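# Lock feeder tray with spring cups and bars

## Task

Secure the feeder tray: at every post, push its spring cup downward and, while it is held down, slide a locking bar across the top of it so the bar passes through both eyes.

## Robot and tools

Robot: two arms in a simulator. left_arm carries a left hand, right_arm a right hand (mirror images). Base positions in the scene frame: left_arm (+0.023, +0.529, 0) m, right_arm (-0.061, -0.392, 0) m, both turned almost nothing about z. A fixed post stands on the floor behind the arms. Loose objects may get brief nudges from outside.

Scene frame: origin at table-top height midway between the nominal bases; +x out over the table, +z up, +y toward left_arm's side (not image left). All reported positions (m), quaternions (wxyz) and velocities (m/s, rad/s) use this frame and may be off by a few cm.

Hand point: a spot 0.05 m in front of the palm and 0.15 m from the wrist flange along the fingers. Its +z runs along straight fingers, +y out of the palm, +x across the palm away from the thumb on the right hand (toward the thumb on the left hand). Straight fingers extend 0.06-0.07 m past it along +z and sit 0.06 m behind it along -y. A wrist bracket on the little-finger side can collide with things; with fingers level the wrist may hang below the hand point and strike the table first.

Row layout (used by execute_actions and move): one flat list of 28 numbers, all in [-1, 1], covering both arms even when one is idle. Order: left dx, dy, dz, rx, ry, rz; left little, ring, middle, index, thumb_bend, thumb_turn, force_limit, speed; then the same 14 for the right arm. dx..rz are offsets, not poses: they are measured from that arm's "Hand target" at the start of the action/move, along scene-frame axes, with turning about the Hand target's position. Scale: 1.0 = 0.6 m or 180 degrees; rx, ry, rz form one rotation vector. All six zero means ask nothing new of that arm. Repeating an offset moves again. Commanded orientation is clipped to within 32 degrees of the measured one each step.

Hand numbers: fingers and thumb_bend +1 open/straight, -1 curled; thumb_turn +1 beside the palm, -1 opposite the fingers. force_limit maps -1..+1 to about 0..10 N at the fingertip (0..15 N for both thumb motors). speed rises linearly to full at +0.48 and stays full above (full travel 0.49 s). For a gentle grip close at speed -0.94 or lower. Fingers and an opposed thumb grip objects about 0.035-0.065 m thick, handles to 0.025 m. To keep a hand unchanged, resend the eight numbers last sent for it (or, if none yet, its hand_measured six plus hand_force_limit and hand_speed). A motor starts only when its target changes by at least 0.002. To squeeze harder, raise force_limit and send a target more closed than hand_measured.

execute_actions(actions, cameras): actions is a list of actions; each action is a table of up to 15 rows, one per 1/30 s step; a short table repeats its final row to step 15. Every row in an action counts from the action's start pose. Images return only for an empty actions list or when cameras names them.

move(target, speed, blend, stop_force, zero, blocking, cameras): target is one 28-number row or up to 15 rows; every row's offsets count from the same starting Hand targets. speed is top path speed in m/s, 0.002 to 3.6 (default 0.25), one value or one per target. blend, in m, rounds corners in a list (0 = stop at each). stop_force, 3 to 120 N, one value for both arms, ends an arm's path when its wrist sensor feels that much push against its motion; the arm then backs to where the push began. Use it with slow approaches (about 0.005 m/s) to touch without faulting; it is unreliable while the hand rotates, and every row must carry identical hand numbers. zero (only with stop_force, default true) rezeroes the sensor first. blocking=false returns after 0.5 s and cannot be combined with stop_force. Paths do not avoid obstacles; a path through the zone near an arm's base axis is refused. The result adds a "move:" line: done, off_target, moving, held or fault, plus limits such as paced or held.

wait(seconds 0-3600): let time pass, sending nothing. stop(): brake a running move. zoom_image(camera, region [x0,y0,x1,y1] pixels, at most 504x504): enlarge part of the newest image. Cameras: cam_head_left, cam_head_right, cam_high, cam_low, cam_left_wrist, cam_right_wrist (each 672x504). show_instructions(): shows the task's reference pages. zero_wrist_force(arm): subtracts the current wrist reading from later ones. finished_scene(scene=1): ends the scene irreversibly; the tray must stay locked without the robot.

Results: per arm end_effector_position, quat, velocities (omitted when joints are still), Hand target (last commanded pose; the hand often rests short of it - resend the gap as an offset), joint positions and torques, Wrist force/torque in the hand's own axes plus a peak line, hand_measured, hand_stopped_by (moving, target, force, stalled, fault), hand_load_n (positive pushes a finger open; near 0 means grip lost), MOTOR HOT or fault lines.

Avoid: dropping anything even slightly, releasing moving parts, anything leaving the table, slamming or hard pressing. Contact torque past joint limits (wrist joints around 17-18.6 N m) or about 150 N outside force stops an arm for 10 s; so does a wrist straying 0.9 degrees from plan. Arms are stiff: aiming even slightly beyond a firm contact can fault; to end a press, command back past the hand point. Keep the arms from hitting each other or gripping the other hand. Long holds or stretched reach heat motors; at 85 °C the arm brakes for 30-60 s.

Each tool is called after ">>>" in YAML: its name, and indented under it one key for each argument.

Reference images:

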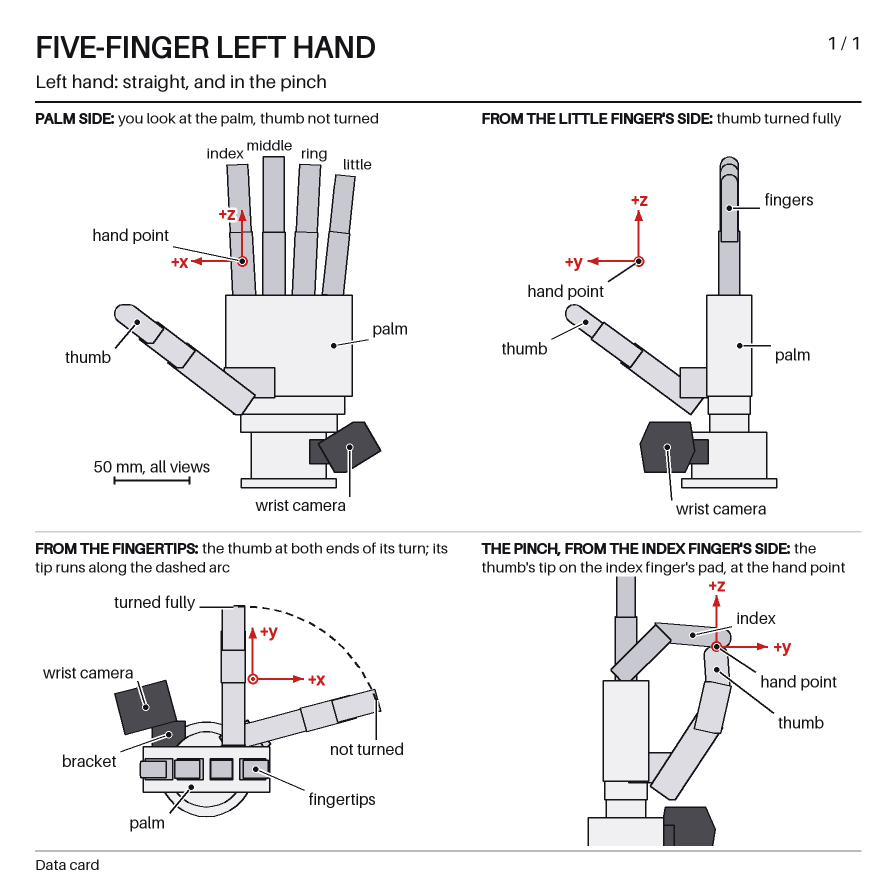

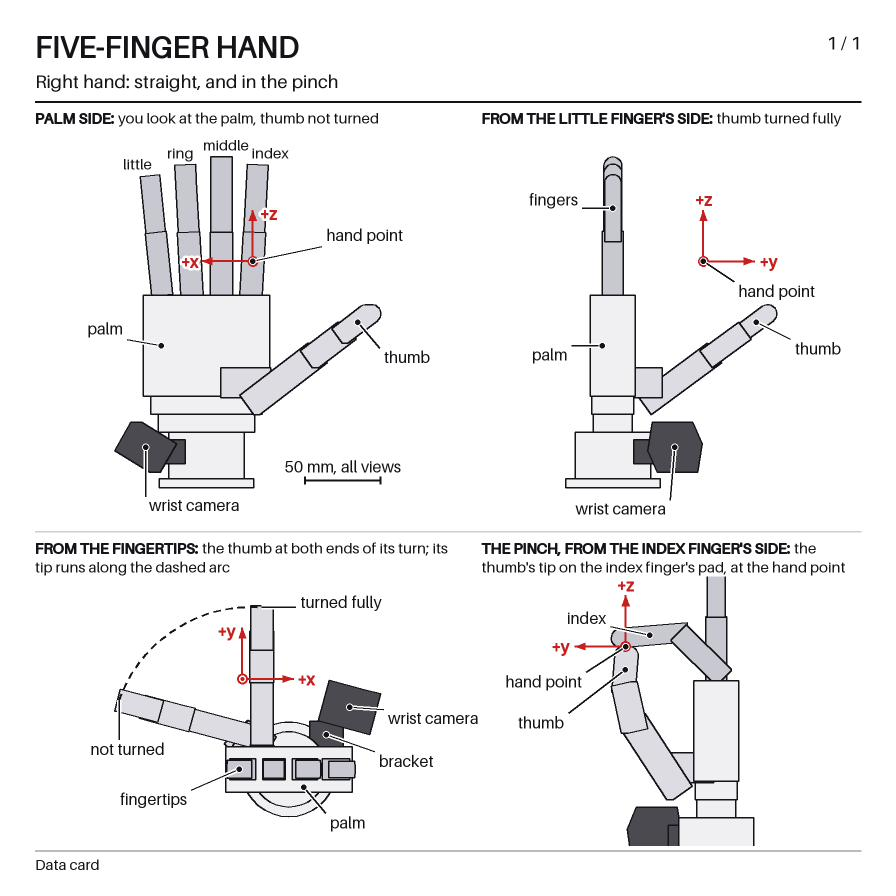

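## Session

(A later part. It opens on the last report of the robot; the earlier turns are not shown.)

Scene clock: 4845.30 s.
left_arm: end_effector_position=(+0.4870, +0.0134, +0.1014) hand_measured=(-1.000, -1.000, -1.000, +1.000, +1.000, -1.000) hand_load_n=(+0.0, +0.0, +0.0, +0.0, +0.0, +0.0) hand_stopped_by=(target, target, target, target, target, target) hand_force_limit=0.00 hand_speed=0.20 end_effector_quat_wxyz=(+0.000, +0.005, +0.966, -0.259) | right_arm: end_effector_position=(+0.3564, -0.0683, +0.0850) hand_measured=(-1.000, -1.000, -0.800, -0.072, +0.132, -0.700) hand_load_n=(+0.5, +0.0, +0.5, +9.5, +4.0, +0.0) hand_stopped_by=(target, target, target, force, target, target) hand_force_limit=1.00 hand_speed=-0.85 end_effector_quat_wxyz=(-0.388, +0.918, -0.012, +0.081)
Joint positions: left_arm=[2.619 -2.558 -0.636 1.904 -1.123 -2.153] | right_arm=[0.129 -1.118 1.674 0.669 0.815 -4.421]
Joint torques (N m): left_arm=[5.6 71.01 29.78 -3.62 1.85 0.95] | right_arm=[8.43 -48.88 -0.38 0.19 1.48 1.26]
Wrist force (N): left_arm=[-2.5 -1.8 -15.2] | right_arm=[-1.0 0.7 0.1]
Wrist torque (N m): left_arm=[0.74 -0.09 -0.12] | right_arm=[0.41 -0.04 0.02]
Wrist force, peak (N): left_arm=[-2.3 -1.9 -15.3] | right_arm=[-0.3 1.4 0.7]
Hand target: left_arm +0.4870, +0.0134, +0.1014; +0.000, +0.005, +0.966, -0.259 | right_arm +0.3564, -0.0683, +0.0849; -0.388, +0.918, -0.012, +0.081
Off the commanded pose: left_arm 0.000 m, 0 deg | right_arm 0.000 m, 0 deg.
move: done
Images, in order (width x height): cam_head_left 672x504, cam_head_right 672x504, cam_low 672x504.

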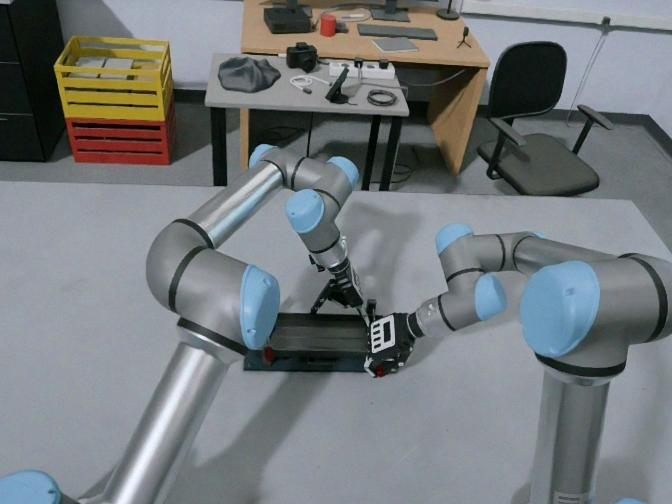

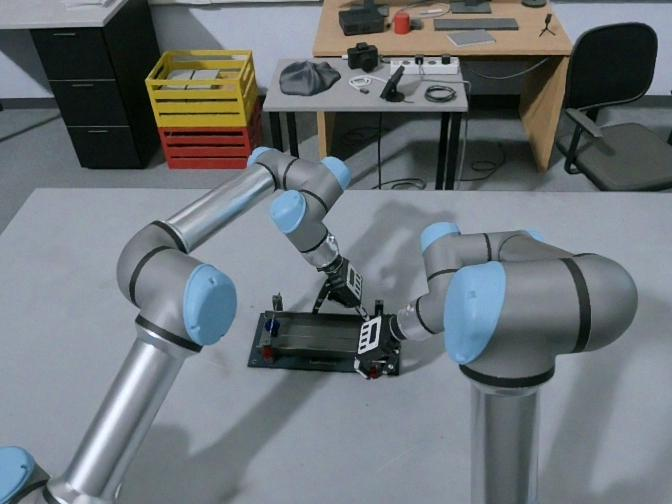

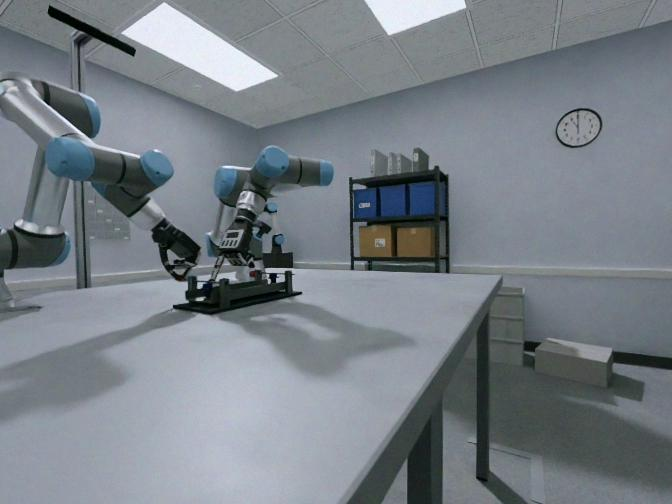

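>>> move:
  target: [0,0,0,0,0,0,-1,-1,-1,1,1,-1,0,0.2,0,-0.0008,0,0,0.0006,0.0033,-1,-1,-0.8,-0.6,0.13,-0.7,1.0,-0.85]
  speed: 0.015

>>> move:
  target: [0,0,0,0,0,0,-1,-1,-1,1,1,-1,0,0.2,0.0333,0,0,0,0,0,-1,-1,-0.8,-0.6,0.13,-0.7,1.0,-0.85]
  speed: 0.01
  stop_force: 3.5
  cameras: ["cam_head_right","cam_head_left","cam_low"]

>>> zoom_image:
  camera: "cam_head_left"
  region: [356, 292, 392, 340]

>>> zoom_image:
  camera: "cam_head_right"
  region: [362, 292, 398, 340]

>>> zoom_image:
  camera: "cam_low"
  region: [180, 264, 236, 306]

Scene clock: 4876.37 s.
left_arm: end_effector_position=(+0.4870, +0.0134, +0.1014) hand_measured=(-1.000, -1.000, -1.000, +1.000, +1.000, -1.000) hand_load_n=(+0.0, +0.0, +0.0, +0.0, +0.0, +0.0) hand_stopped_by=(target, target, target, target, target, target) hand_force_limit=0.00 hand_speed=0.20 end_effector_quat_wxyz=(+0.000, +0.005, +0.966, -0.259) | right_arm: end_effector_position=(+0.3564, -0.0687, +0.0849) hand_measured=(-1.000, -1.000, -0.800, -0.072, +0.132, -0.700) hand_load_n=(+0.0, +0.0, +0.0, +9.5, +4.0, +0.0) hand_stopped_by=(target, target, target, force, target, target) hand_force_limit=1.00 hand_speed=-0.85 end_effector_quat_wxyz=(-0.389, +0.918, -0.008, +0.078)
Joint positions: left_arm=[2.619 -2.558 -0.636 1.904 -1.123 -2.153] | right_arm=[0.127 -1.113 1.67 0.68 0.811 -4.437]
Joint torques (N m): left_arm=[5.58 70.94 29.47 -3.47 1.72 0.88] | right_arm=[-10.14 -15.47 -33.15 4.29 -3.44 -1.73]
Wrist force (N): left_arm=[-2.4 -1.9 -15.1] | right_arm=[-0.9 0.8 0.3]
Wrist torque (N m): left_arm=[0.72 -0.10 -0.11] | right_arm=[0.43 -0.06 0.02]
Wrist force, peak (N): left_arm=[-2.3 -1.9 -15.3] | right_arm=[-1.3 1.0 0.4]
Hand target: left_arm +0.4870, +0.0134, +0.1014; +0.000, +0.005, +0.966, -0.259 | right_arm +0.3564, -0.0687, +0.0849; -0.389, +0.918, -0.008, +0.078
Off the commanded pose: left_arm 0.000 m, 0 deg | right_arm 0.000 m, 0 deg.
move: done

Scene clock: 4879.30 s.
left_arm: end_effector_position=(+0.4870, +0.0134, +0.1014) hand_measured=(-1.000, -1.000, -1.000, +1.000, +1.000, -1.000) hand_load_n=(+0.0, +0.0, +0.0, +0.0, +0.0, +0.0) hand_stopped_by=(target, target, target, target, target, target) hand_force_limit=0.00 hand_speed=0.20 end_effector_quat_wxyz=(+0.000, +0.005, +0.966, -0.259) | right_arm: end_effector_position=(+0.3763, -0.0687, +0.0849) hand_measured=(-1.000, -1.000, -0.800, -0.072, +0.132, -0.700) hand_load_n=(+0.0, +0.0, +0.0, +9.0, +4.0, +0.5) hand_stopped_by=(target, target, target, force, target, target) hand_force_limit=1.00 hand_speed=-0.85 end_effector_quat_wxyz=(-0.389, +0.918, -0.008, +0.078)
Joint positions: left_arm=[2.619 -2.558 -0.636 1.904 -1.123 -2.153] | right_arm=[0.122 -1.073 1.608 0.707 0.809 -4.444]
Joint torques (N m): left_arm=[4.86 70.18 29.81 -3.6 1.79 0.76] | right_arm=[-9.78 -16.95 -33.41 4.2 -3.6 -1.78]
Wrist force (N): left_arm=[-2.4 -1.6 -15.1] | right_arm=[-0.6 1.2 -0.1]
Wrist torque (N m): left_arm=[0.75 -0.11 -0.12] | right_arm=[0.43 -0.10 0.04]
Wrist force, peak (N): left_arm=[-2.4 -1.8 -15.3] | right_arm=[-1.0 1.3 0.0]
Hand target: left_arm +0.4870, +0.0134, +0.1014; +0.000, +0.005, +0.966, -0.259 | right_arm +0.3763, -0.0687, +0.0849; -0.389, +0.918, -0.008, +0.078
Off the commanded pose: left_arm 0.000 m, 0 deg | right_arm 0.000 m, 0 deg.
move: done
Images, in order (width x height): cam_head_left 672x504, cam_head_right 672x504, cam_low 672x504.

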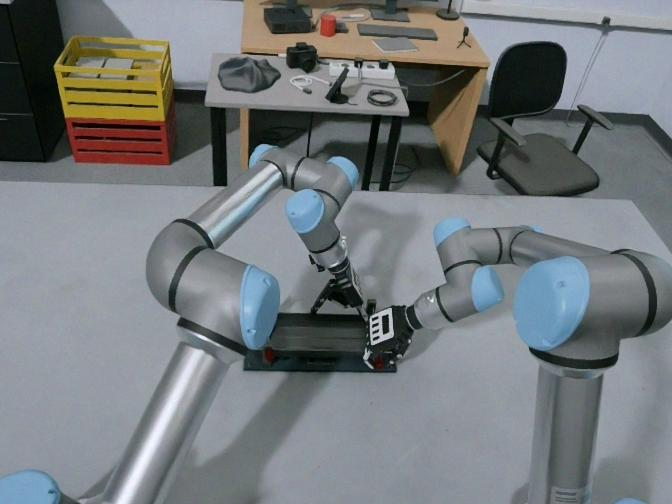

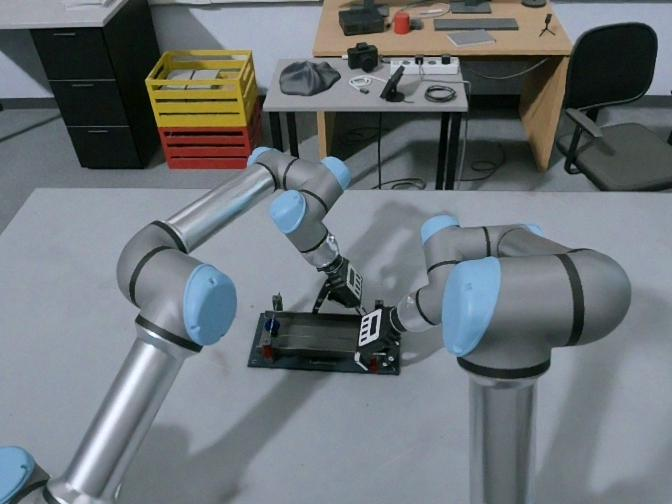

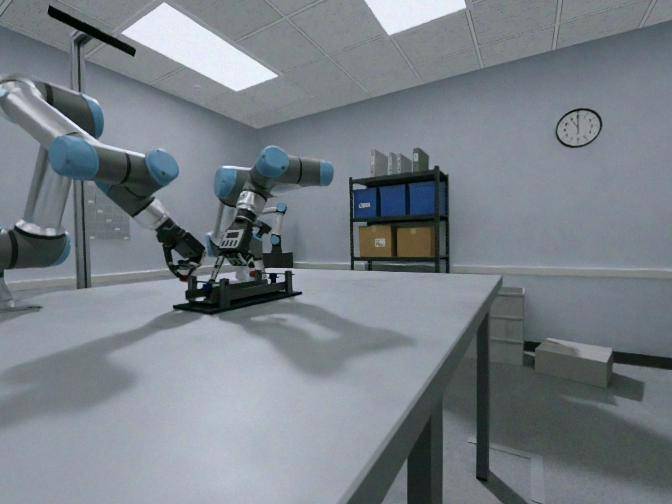

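Scaled by 10.500 from the camera's image (finer frame: 960x720).

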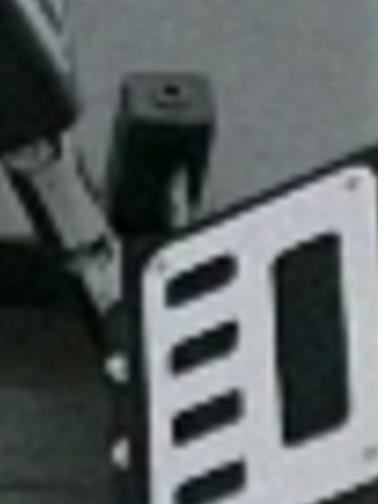

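Scaled by 10.500 from the camera's image (finer frame: 960x720).

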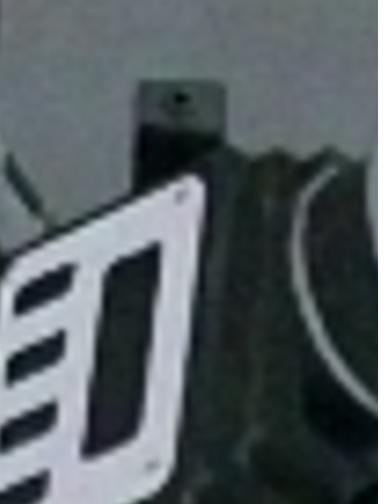

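Scaled by 9.000 from the camera's image (finer frame: 960x720).

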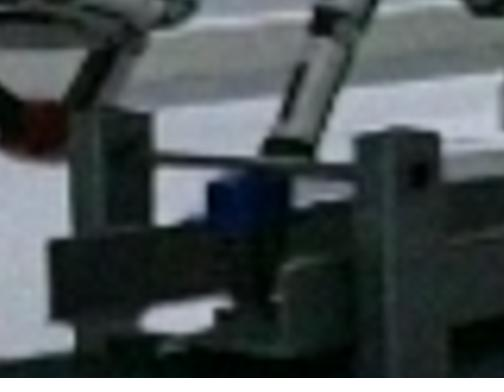

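>>> move:
  target: [0,0,0,0,0,0,-1,-1,-1,1,1,-1,0,0.2,0.0117,0,0,0,0,0,-1,-1,-0.8,-0.6,0.13,-0.7,1.0,-0.85]
  speed: 0.01
  stop_force: 3.5
  cameras: ["cam_head_right","cam_high","cam_low","cam_left_wrist"]

>>> zoom_image:
  camera: "cam_low"
  region: [170, 254, 240, 306]

Scene clock: 4892.27 s.
left_arm: end_effector_position=(+0.4870, +0.0134, +0.1014) hand_measured=(-1.000, -1.000, -1.000, +1.000, +1.000, -1.000) hand_load_n=(+0.0, +0.0, +0.0, +0.0, +0.0, +0.0) hand_stopped_by=(target, target, target, target, target, target) hand_force_limit=0.00 hand_speed=0.20 end_effector_quat_wxyz=(+0.000, +0.005, +0.966, -0.259) | right_arm: end_effector_position=(+0.3834, -0.0687, +0.0849) hand_measured=(-1.000, -1.000, -0.800, -0.072, +0.132, -0.700) hand_load_n=(+0.0, +0.0, +0.0, +9.0, +4.0, +0.5) hand_stopped_by=(target, target, target, force, target, target) hand_force_limit=1.00 hand_speed=-0.85 end_effector_quat_wxyz=(-0.389, +0.918, -0.008, +0.078)
Joint positions: left_arm=[2.619 -2.558 -0.636 1.904 -1.123 -2.153] | right_arm=[0.12 -1.059 1.587 0.717 0.809 -4.447]
Joint torques (N m): left_arm=[5.12 69.81 28.82 -3.55 1.77 0.72] | right_arm=[-9.74 -17.52 -33.45 4.2 -3.49 -1.76]
Wrist force (N): left_arm=[-2.4 -1.6 -14.9] | right_arm=[-0.8 1.1 0.0]
Wrist torque (N m): left_arm=[0.75 -0.10 -0.12] | right_arm=[0.40 -0.07 0.03]
Wrist force, peak (N): left_arm=[-2.3 -1.7 -15.4] | right_arm=[-1.1 1.2 0.1]
Hand target: left_arm +0.4870, +0.0134, +0.1014; +0.000, +0.005, +0.966, -0.259 | right_arm +0.3834, -0.0687, +0.0849; -0.389, +0.918, -0.008, +0.078
Off the commanded pose: left_arm 0.000 m, 0 deg | right_arm 0.000 m, 0 deg.
move: done

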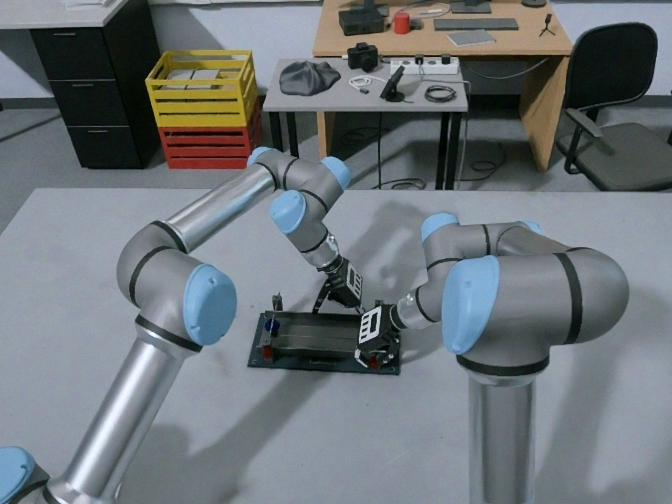

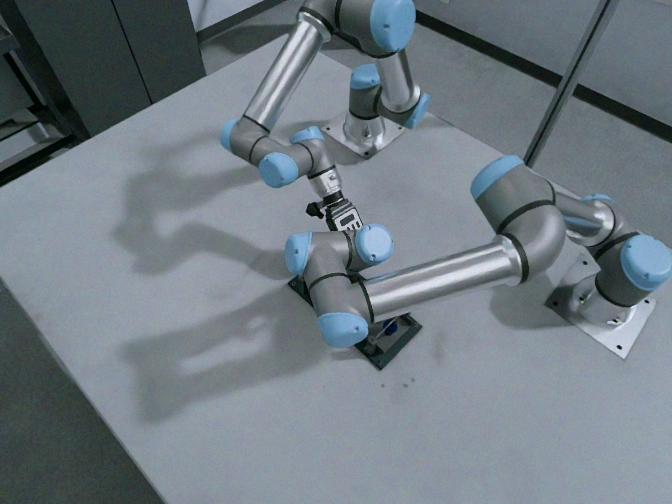

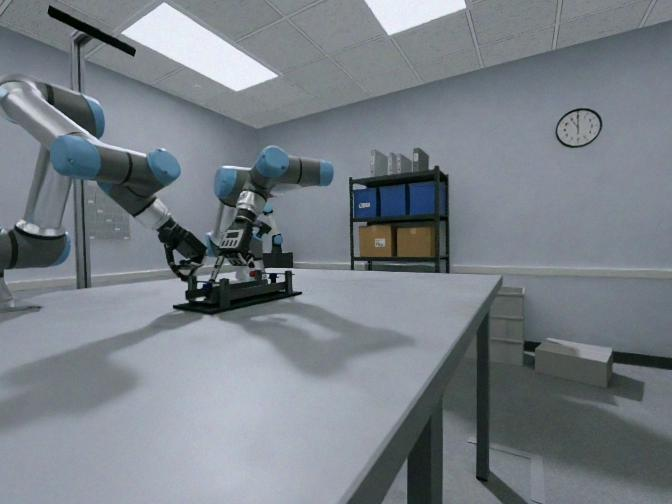

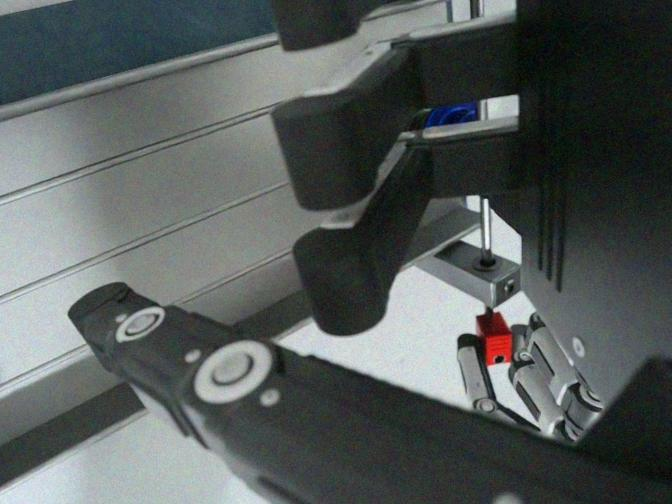

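Scaled by 7.200 from the camera's image (finer frame: 960x720).

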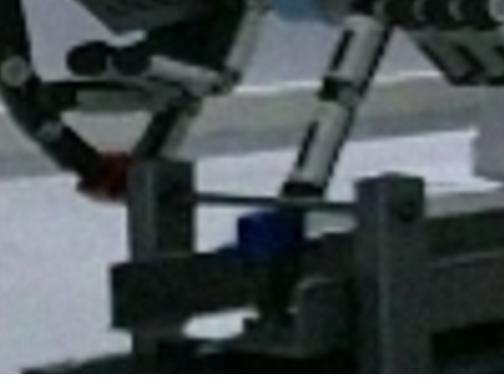

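>>> move:
  target: [0,0.0167,0.0333,0,0,0,-1,-1,-1,1,1,-1,0,0.2,0,0,0,0,0,0,-1,-1,-0.8,-0.6,0.13,-0.7,1.0,-0.85]
  speed: 0.015
  cameras: ["cam_low","cam_left_wrist"]

>>> zoom_image:
  camera: "cam_low"
  region: [170, 254, 240, 306]

Scene clock: 4906.67 s.
left_arm: end_effector_position=(+0.4870, +0.0233, +0.1212) hand_measured=(-1.000, -1.000, -1.000, +1.000, +1.000, -1.000) hand_load_n=(+0.0, +0.0, +0.0, +0.0, +0.0, +0.0) hand_stopped_by=(target, target, target, target, target, target) hand_force_limit=0.00 hand_speed=0.20 end_effector_quat_wxyz=(+0.000, +0.005, +0.966, -0.259) | right_arm: end_effector_position=(+0.3834, -0.0687, +0.0849) hand_measured=(-1.000, -1.000, -0.800, -0.072, +0.132, -0.700) hand_load_n=(+0.0, +0.0, +0.0, +9.5, +3.0, +1.0) hand_stopped_by=(target, target, target, force, target, target) hand_force_limit=1.00 hand_speed=-0.85 end_effector_quat_wxyz=(-0.389, +0.918, -0.008, +0.078)
Joint positions: left_arm=[2.632 -2.529 -0.642 1.875 -1.12 -2.138] | right_arm=[0.12 -1.059 1.586 0.717 0.809 -4.447]
Joint torques (N m): left_arm=[9.52 81.66 4.87 -5.09 2.82 1.17] | right_arm=[-9.06 -17.42 -21.1 0.09 1.89 -1.69]
Wrist force (N): left_arm=[-1.5 -0.2 -1.5] | right_arm=[-0.7 -3.8 -2.8]
Wrist torque (N m): left_arm=[0.04 0.14 -0.08] | right_arm=[0.25 -0.03 -0.02]
Wrist force, peak (N): left_arm=[-2.4 -2.0 -15.5] | right_arm=[-0.8 -4.2 -2.8]
Hand target: left_arm +0.4870, +0.0234, +0.1214; +0.000, +0.005, +0.966, -0.259 | right_arm +0.3834, -0.0687, +0.0849; -0.389, +0.918, -0.008, +0.078
Off the commanded pose: left_arm 0.000 m, 0 deg | right_arm 0.000 m, 0 deg.
move: done

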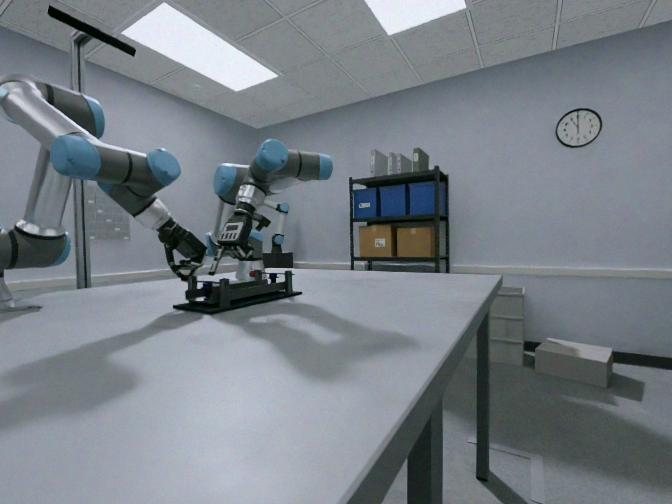

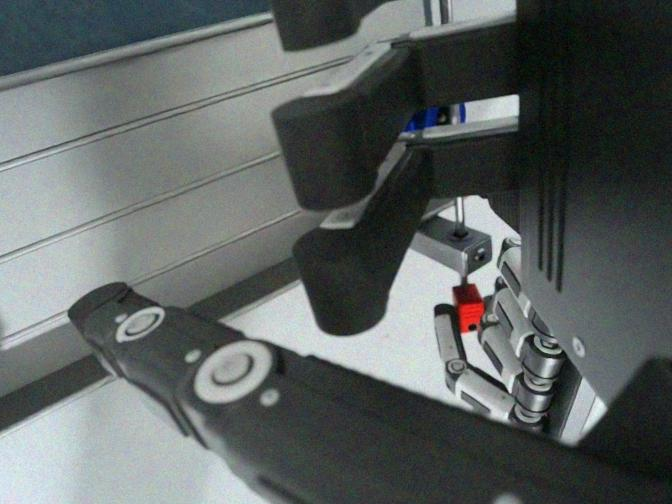

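Scaled by 7.200 from the camera's image (finer frame: 960x720).

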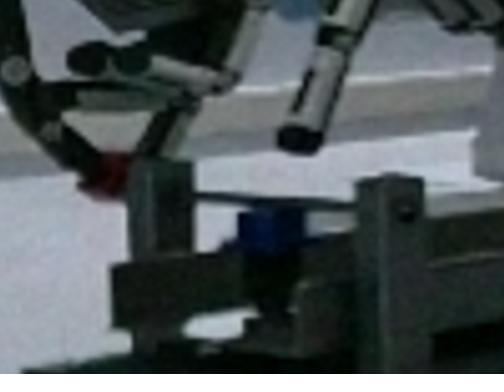

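>>> move:
  target: [0,0.1,0.0833,0,0,0,-1,-1,-1,1,1,-1,0,0.2,0,0,0,0,0,0,-1,-1,-0.8,0.5,0.2,-0.7,0.5,-0.6]
  speed: 0.08
  cameras: ["cam_low","cam_left_wrist","cam_right_wrist"]

>>> zoom_image:
  camera: "cam_low"
  region: [160, 250, 240, 310]

Scene clock: 4923.57 s.
left_arm: end_effector_position=(+0.4870, +0.0833, +0.1713) hand_measured=(-1.000, -1.000, -1.000, +1.000, +1.000, -1.000) hand_load_n=(+0.0, +0.0, +0.0, +0.0, -0.5, +0.5) hand_stopped_by=(target, target, target, target, target, target) hand_force_limit=0.00 hand_speed=0.20 end_effector_quat_wxyz=(+0.000, +0.005, +0.966, -0.259) | right_arm: end_effector_position=(+0.3834, -0.0687, +0.0849) hand_measured=(-1.000, -1.000, -0.800, +0.500, +0.200, -0.700) hand_load_n=(+0.0, +0.0, +0.0, +0.0, +0.0, +0.0) hand_stopped_by=(target, target, target, target, target, target) hand_force_limit=0.50 hand_speed=-0.60 end_effector_quat_wxyz=(-0.389, +0.918, -0.008, +0.078)
Joint positions: left_arm=[2.717 -2.389 -0.783 1.834 -1.098 -2.046] | right_arm=[0.12 -1.059 1.587 0.717 0.809 -4.447]
Joint torques (N m): left_arm=[7.71 74.83 4.96 -4.86 2.88 1.24] | right_arm=[-7.01 -17.61 -0.8 0.03 -3.06 -1.69]
Wrist force (N): left_arm=[-1.2 -0.2 -1.6] | right_arm=[-0.4 0.4 -2.2]
Wrist torque (N m): left_arm=[0.05 0.08 -0.14] | right_arm=[0.38 -0.03 0.03]
Wrist force, peak (N): left_arm=[-1.6 -0.1 -2.0] | right_arm=[-0.7 -4.2 -2.9]
Hand target: left_arm +0.4870, +0.0834, +0.1714; +0.000, +0.005, +0.966, -0.259 | right_arm +0.3834, -0.0687, +0.0849; -0.389, +0.918, -0.008, +0.078
Off the commanded pose: left_arm 0.000 m, 0 deg | right_arm 0.000 m, 0 deg.
move: done

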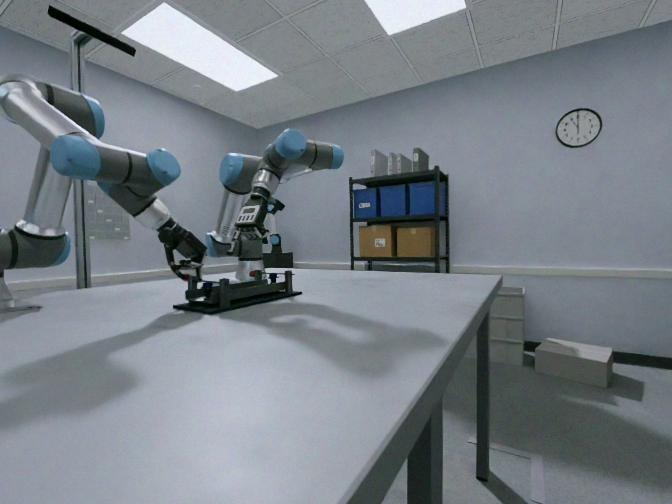

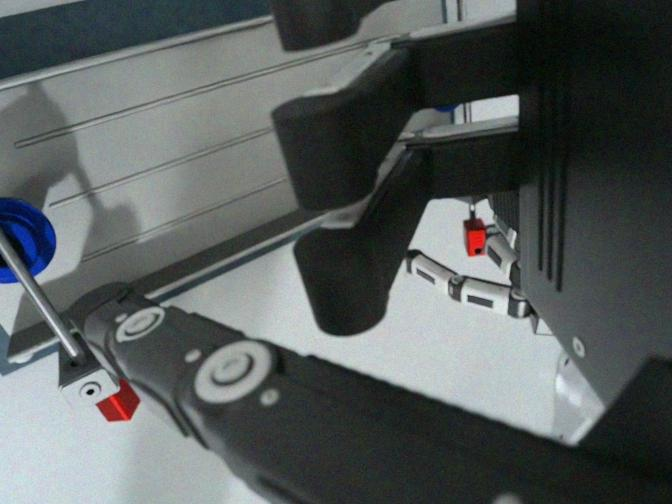

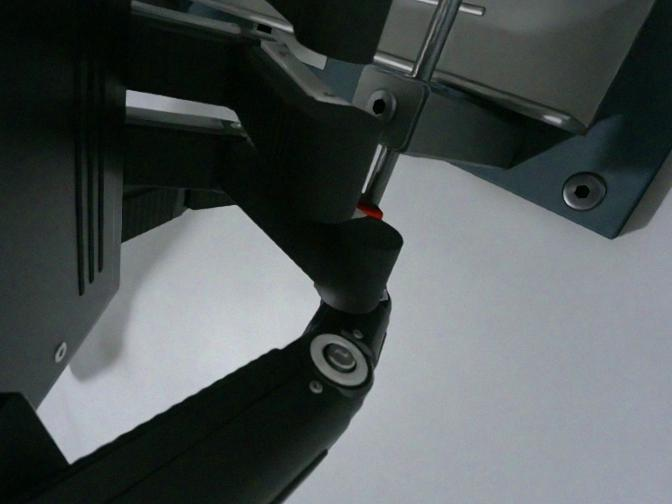

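Scaled by 6.300 from the camera's image (finer frame: 960x720).

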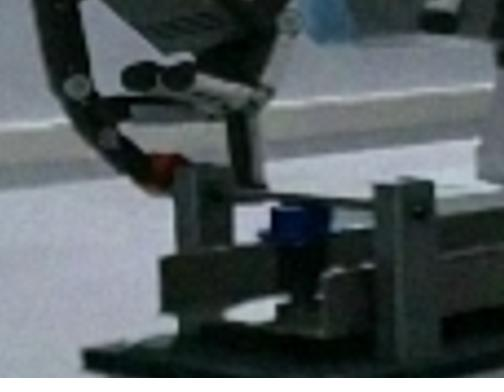

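>>> move:
  target:
    - [0,0,0,0,0,0,-1,-1,-1,1,1,-1,0,0.2,0,0,0,0,0,0,-1,-1,-0.8,0.5,0.35,-0.7,0.5,-0.6]
    - [0,0,0,0,0,0,-1,-1,-1,1,1,-1,0,0.2,0,0,0.1167,0,0,0,-1,-1,-0.8,0.5,0.35,-0.7,0.5,-0.6]
  speed: 0.03
  stop_force: 3.5
  cameras: ["cam_low","cam_high","cam_right_wrist"]

>>> zoom_image:
  camera: "cam_low"
  region: [160, 240, 250, 310]

Scene clock: 4955.53 s.
left_arm: end_effector_position=(+0.4870, +0.0834, +0.1714) hand_measured=(-1.000, -1.000, -1.000, +1.000, +1.000, -1.000) hand_load_n=(+0.0, +0.0, +0.0, +0.0, +0.0, +0.0) hand_stopped_by=(target, target, target, target, target, target) hand_force_limit=0.00 hand_speed=0.20 end_effector_quat_wxyz=(+0.000, +0.005, +0.966, -0.259) | right_arm: end_effector_position=(+0.3834, -0.0687, +0.1550) hand_measured=(-1.000, -1.000, -0.800, +0.500, +0.350, -0.700) hand_load_n=(+0.0, +0.0, +0.5, +0.0, +0.0, +0.0) hand_stopped_by=(target, target, target, target, target, target) hand_force_limit=0.50 hand_speed=-0.60 end_effector_quat_wxyz=(-0.389, +0.918, -0.008, +0.078)
Joint positions: left_arm=[2.718 -2.388 -0.783 1.834 -1.098 -2.046] | right_arm=[0.12 -1.131 1.499 0.876 0.809 -4.447]
Joint torques (N m): left_arm=[8.41 75.48 3.96 -3.43 2.9 1.61] | right_arm=[8.18 -50.26 -35.54 4.32 -2.66 -1.73]
Wrist force (N): left_arm=[-1.4 -0.3 -1.5] | right_arm=[-0.1 1.2 -0.3]
Wrist torque (N m): left_arm=[0.03 0.12 -0.15] | right_arm=[0.42 -0.09 0.06]
Wrist force, peak (N): left_arm=[-1.7 -0.1 -1.8] | right_arm=[0.2 0.6 -2.5]
Hand target: left_arm +0.4870, +0.0834, +0.1714; +0.000, +0.005, +0.966, -0.259 | right_arm +0.3834, -0.0687, +0.1550; -0.389, +0.918, -0.008, +0.078
Off the commanded pose: left_arm 0.000 m, 0 deg | right_arm 0.000 m, 0 deg.
move: done
Images, in order (width x height): cam_high 672x504, cam_low 672x504, cam_right_wrist 672x504.

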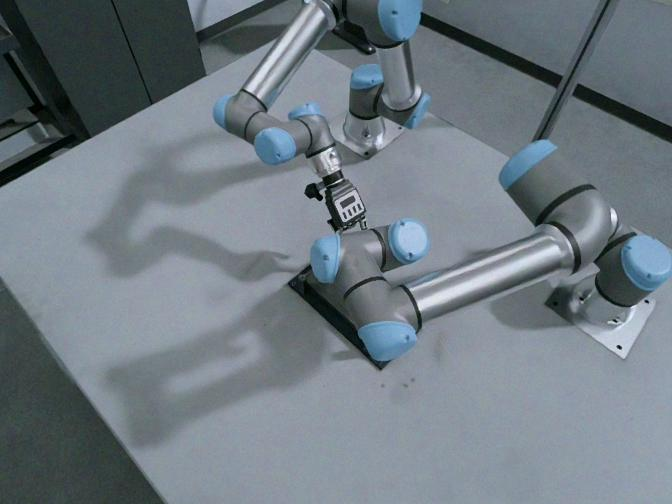

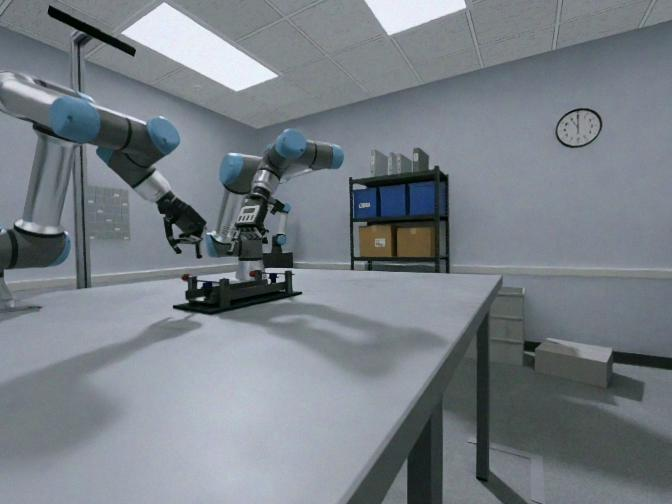

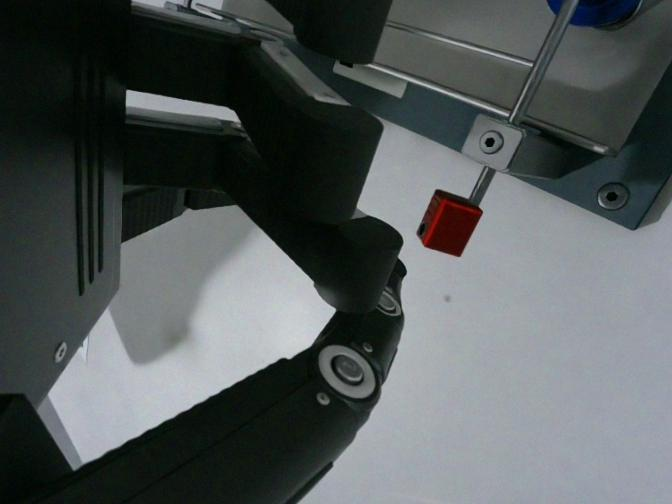

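Scaled by 5.600 from the camera's image (finer frame: 960x720).

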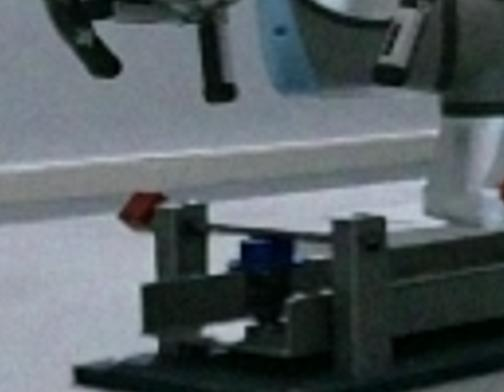

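>>> move:
  target:
    - [0,0,0,0,0,0,-1,-1,-1,1,1,-1,0,0.2,-0.1557,0.0058,0,0,0.0228,0.0124,-1,-1,-1,-1,1,1,0.2,0.2]
    - [0,0,0,0,0,0,-1,-1,-1,1,1,-1,0,0.2,-0.1557,0.0058,-0.13,0,0.0228,0.0124,-1,-1,-1,-1,1,1,0.2,0.2]
  speed: 0.08
  blend: 0.02
  cameras: ["cam_low","cam_high","cam_right_wrist","cam_head_right"]

>>> zoom_image:
  camera: "cam_low"
  region: [120, 220, 250, 310]

Scene clock: 4996.23 s.
left_arm: end_effector_position=(+0.4870, +0.0834, +0.1714) hand_measured=(-1.000, -1.000, -1.000, +1.000, +1.000, -1.000) hand_load_n=(+0.0, +0.0, +0.0, +0.0, +0.0, +0.0) hand_stopped_by=(target, target, target, target, target, target) hand_force_limit=0.00 hand_speed=0.20 end_effector_quat_wxyz=(+0.000, +0.005, +0.966, -0.259) | right_arm: end_effector_position=(+0.2899, -0.0653, +0.0771) hand_measured=(-1.000, -1.000, -1.000, -1.000, +1.000, +1.000) hand_load_n=(+0.0, +0.0, +0.0, +0.0, +0.0, +0.0) hand_stopped_by=(target, target, target, target, target, target) hand_force_limit=0.20 hand_speed=0.20 end_effector_quat_wxyz=(-0.390, +0.920, -0.004, +0.038)
Joint positions: left_arm=[2.718 -2.388 -0.783 1.834 -1.098 -2.046] | right_arm=[0.151 -1.168 1.804 0.684 0.797 -4.453]
Joint torques (N m): left_arm=[8.06 75.32 5.22 -0.68 2.78 1.57] | right_arm=[8.57 -12.44 1.65 0.27 -3.24 1.22]
Wrist force (N): left_arm=[-1.4 0.0 -1.7] | right_arm=[-0.2 1.2 -0.1]
Wrist torque (N m): left_arm=[0.07 0.12 -0.15] | right_arm=[0.40 -0.08 0.04]
Wrist force, peak (N): left_arm=[-1.6 -0.2 -1.8] | right_arm=[0.3 1.5 -0.6]
Hand target: left_arm +0.4870, +0.0834, +0.1714; +0.000, +0.005, +0.966, -0.259 | right_arm +0.2899, -0.0653, +0.0770; -0.390, +0.920, -0.004, +0.038
Off the commanded pose: left_arm 0.000 m, 0 deg | right_arm 0.000 m, 0 deg.
move: done
Images, in order (width x height): cam_head_right 672x504, cam_high 672x504, cam_low 672x504, cam_right_wrist 672x504.

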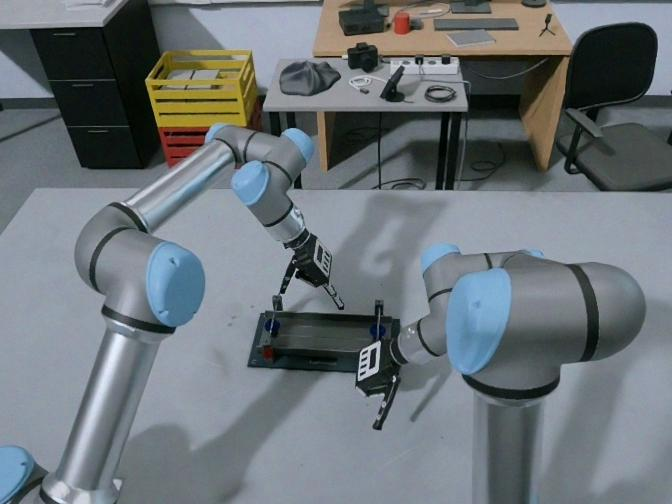

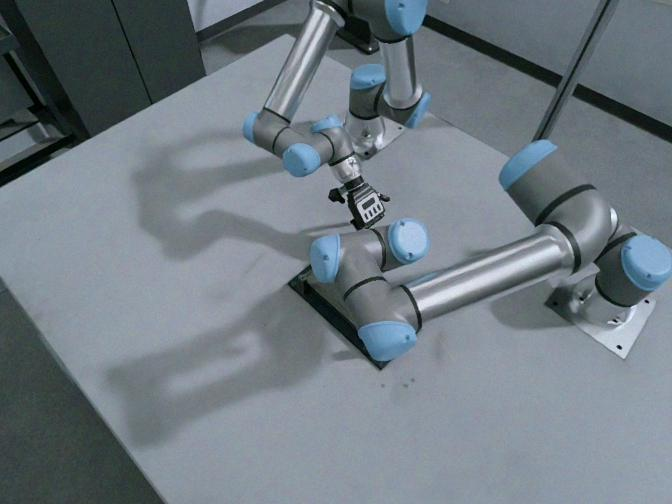

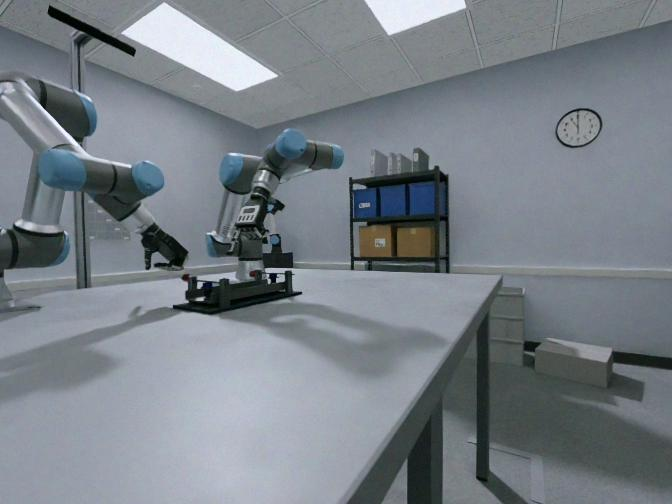

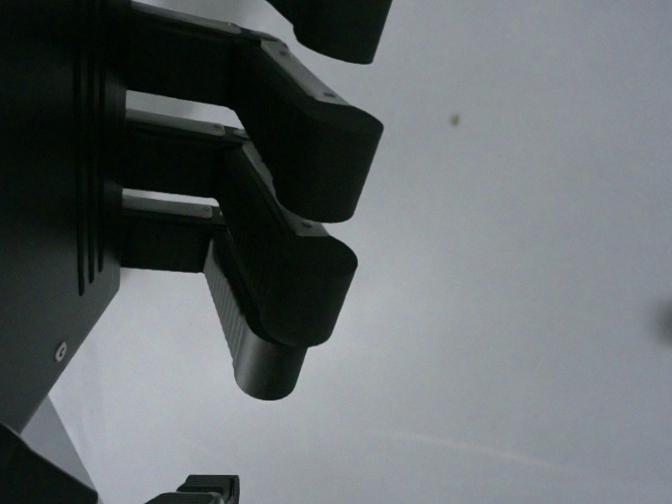

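Scaled by 3.877 from the camera's image (finer frame: 960x720).

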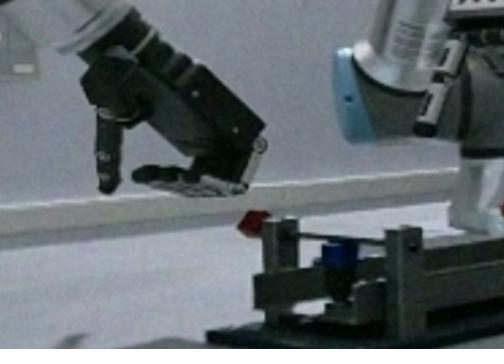

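>>> move:
  target: [0,0,0,0,0,0,-1,-1,-1,1,1,-1,0,0.2,-0.0167,0,-0.056,0,0,0,-1,-1,-1,-1,1,1,0.2,0.2]
  speed: 0.04
  stop_force: 4
  cameras: ["cam_low","cam_high","cam_left_wrist","cam_head_right"]

>>> zoom_image:
  camera: "cam_low"
  region: [140, 240, 240, 310]

>>> zoom_image:
  camera: "cam_head_right"
  region: [340, 300, 420, 420]

Scene clock: 5007.63 s.
left_arm: end_effector_position=(+0.4870, +0.0834, +0.1714) hand_measured=(-1.000, -1.000, -1.000, +1.000, +1.000, -1.000) hand_load_n=(+0.0, +0.0, +0.0, +0.0, +0.0, +0.0) hand_stopped_by=(target, target, target, target, target, target) hand_force_limit=0.00 hand_speed=0.20 end_effector_quat_wxyz=(+0.000, +0.005, +0.966, -0.259) | right_arm: end_effector_position=(+0.2799, -0.0653, +0.0434) hand_measured=(-1.000, -1.000, -1.000, -1.000, +1.000, +1.000) hand_load_n=(+0.0, +0.0, +0.0, +0.0, +0.0, -0.5) hand_stopped_by=(target, target, target, target, target, target) hand_force_limit=0.20 hand_speed=0.20 end_effector_quat_wxyz=(-0.390, +0.920, -0.004, +0.038)
Joint positions: left_arm=[2.718 -2.388 -0.783 1.834 -1.098 -2.046] | right_arm=[0.155 -1.135 1.862 0.59 0.798 -4.448]
Joint torques (N m): left_arm=[7.99 75.78 5.2 0.6 2.62 1.37] | right_arm=[9.05 -13.39 1.75 0.31 1.33 1.27]
Wrist force (N): left_arm=[-1.4 -0.1 -1.9] | right_arm=[-0.3 1.3 -0.2]
Wrist torque (N m): left_arm=[0.07 0.12 -0.15] | right_arm=[0.43 -0.07 0.05]
Wrist force, peak (N): left_arm=[-1.8 0.0 -1.7] | right_arm=[-0.4 1.6 -0.4]
Hand target: left_arm +0.4870, +0.0834, +0.1714; +0.000, +0.005, +0.966, -0.259 | right_arm +0.2799, -0.0653, +0.0434; -0.390, +0.920, -0.004, +0.038
Off the commanded pose: left_arm 0.000 m, 0 deg | right_arm 0.000 m, 0 deg.
move: done
Images, in order (width x height): cam_head_right 672x504, cam_high 672x504, cam_low 672x504, cam_left_wrist 672x504.

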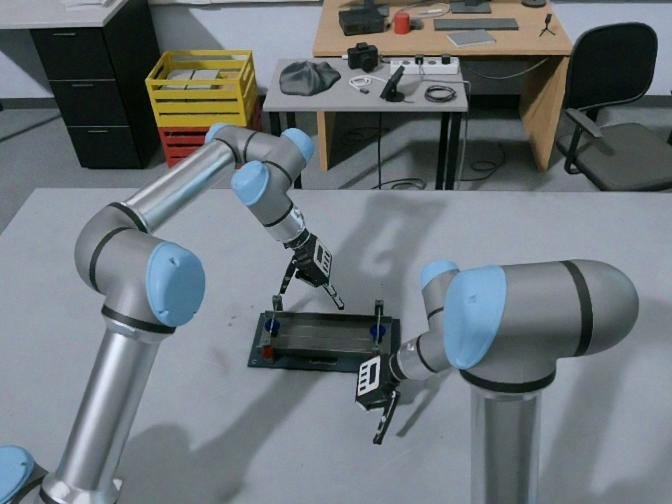

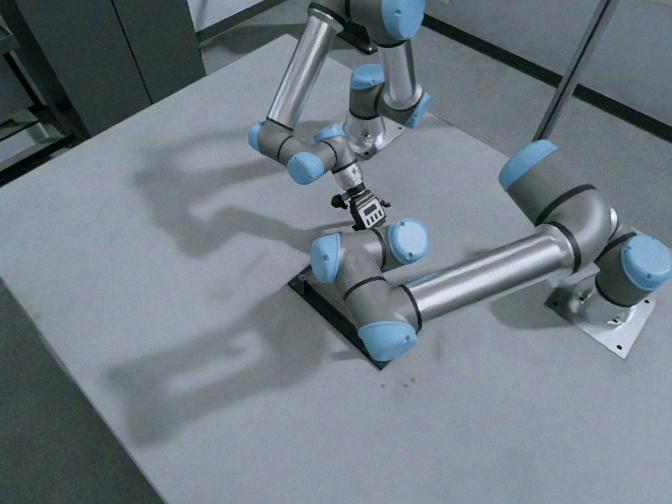

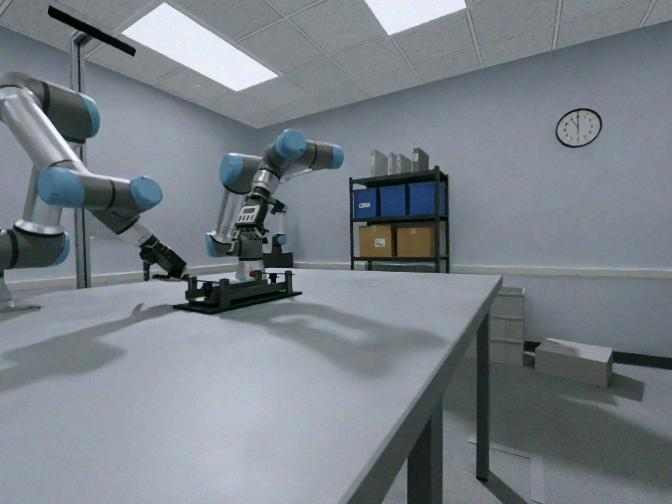

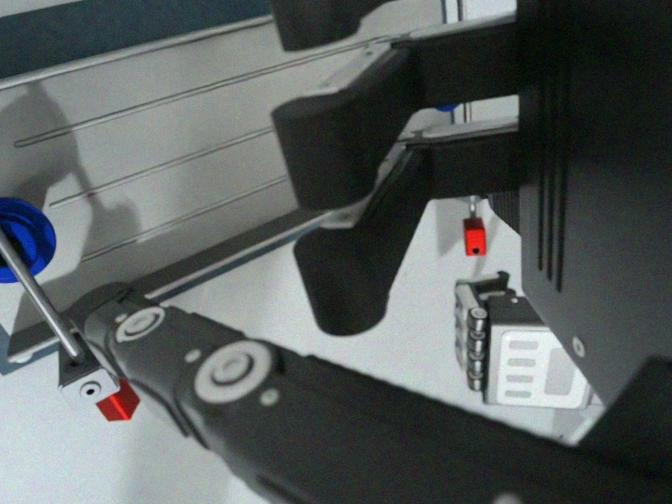

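Scaled by 5.040 from the camera's image (finer frame: 960x720).

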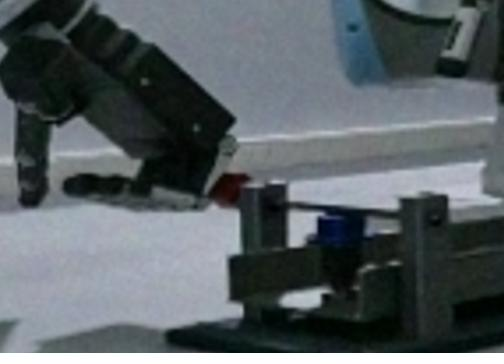

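Scaled by 4.200 from the camera's image (finer frame: 960x720).

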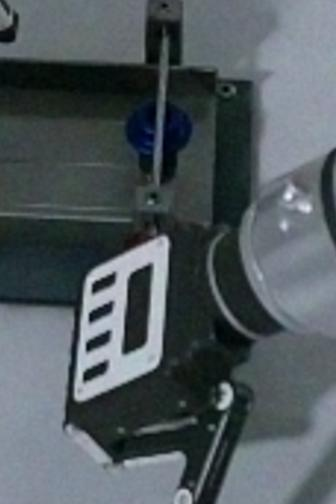

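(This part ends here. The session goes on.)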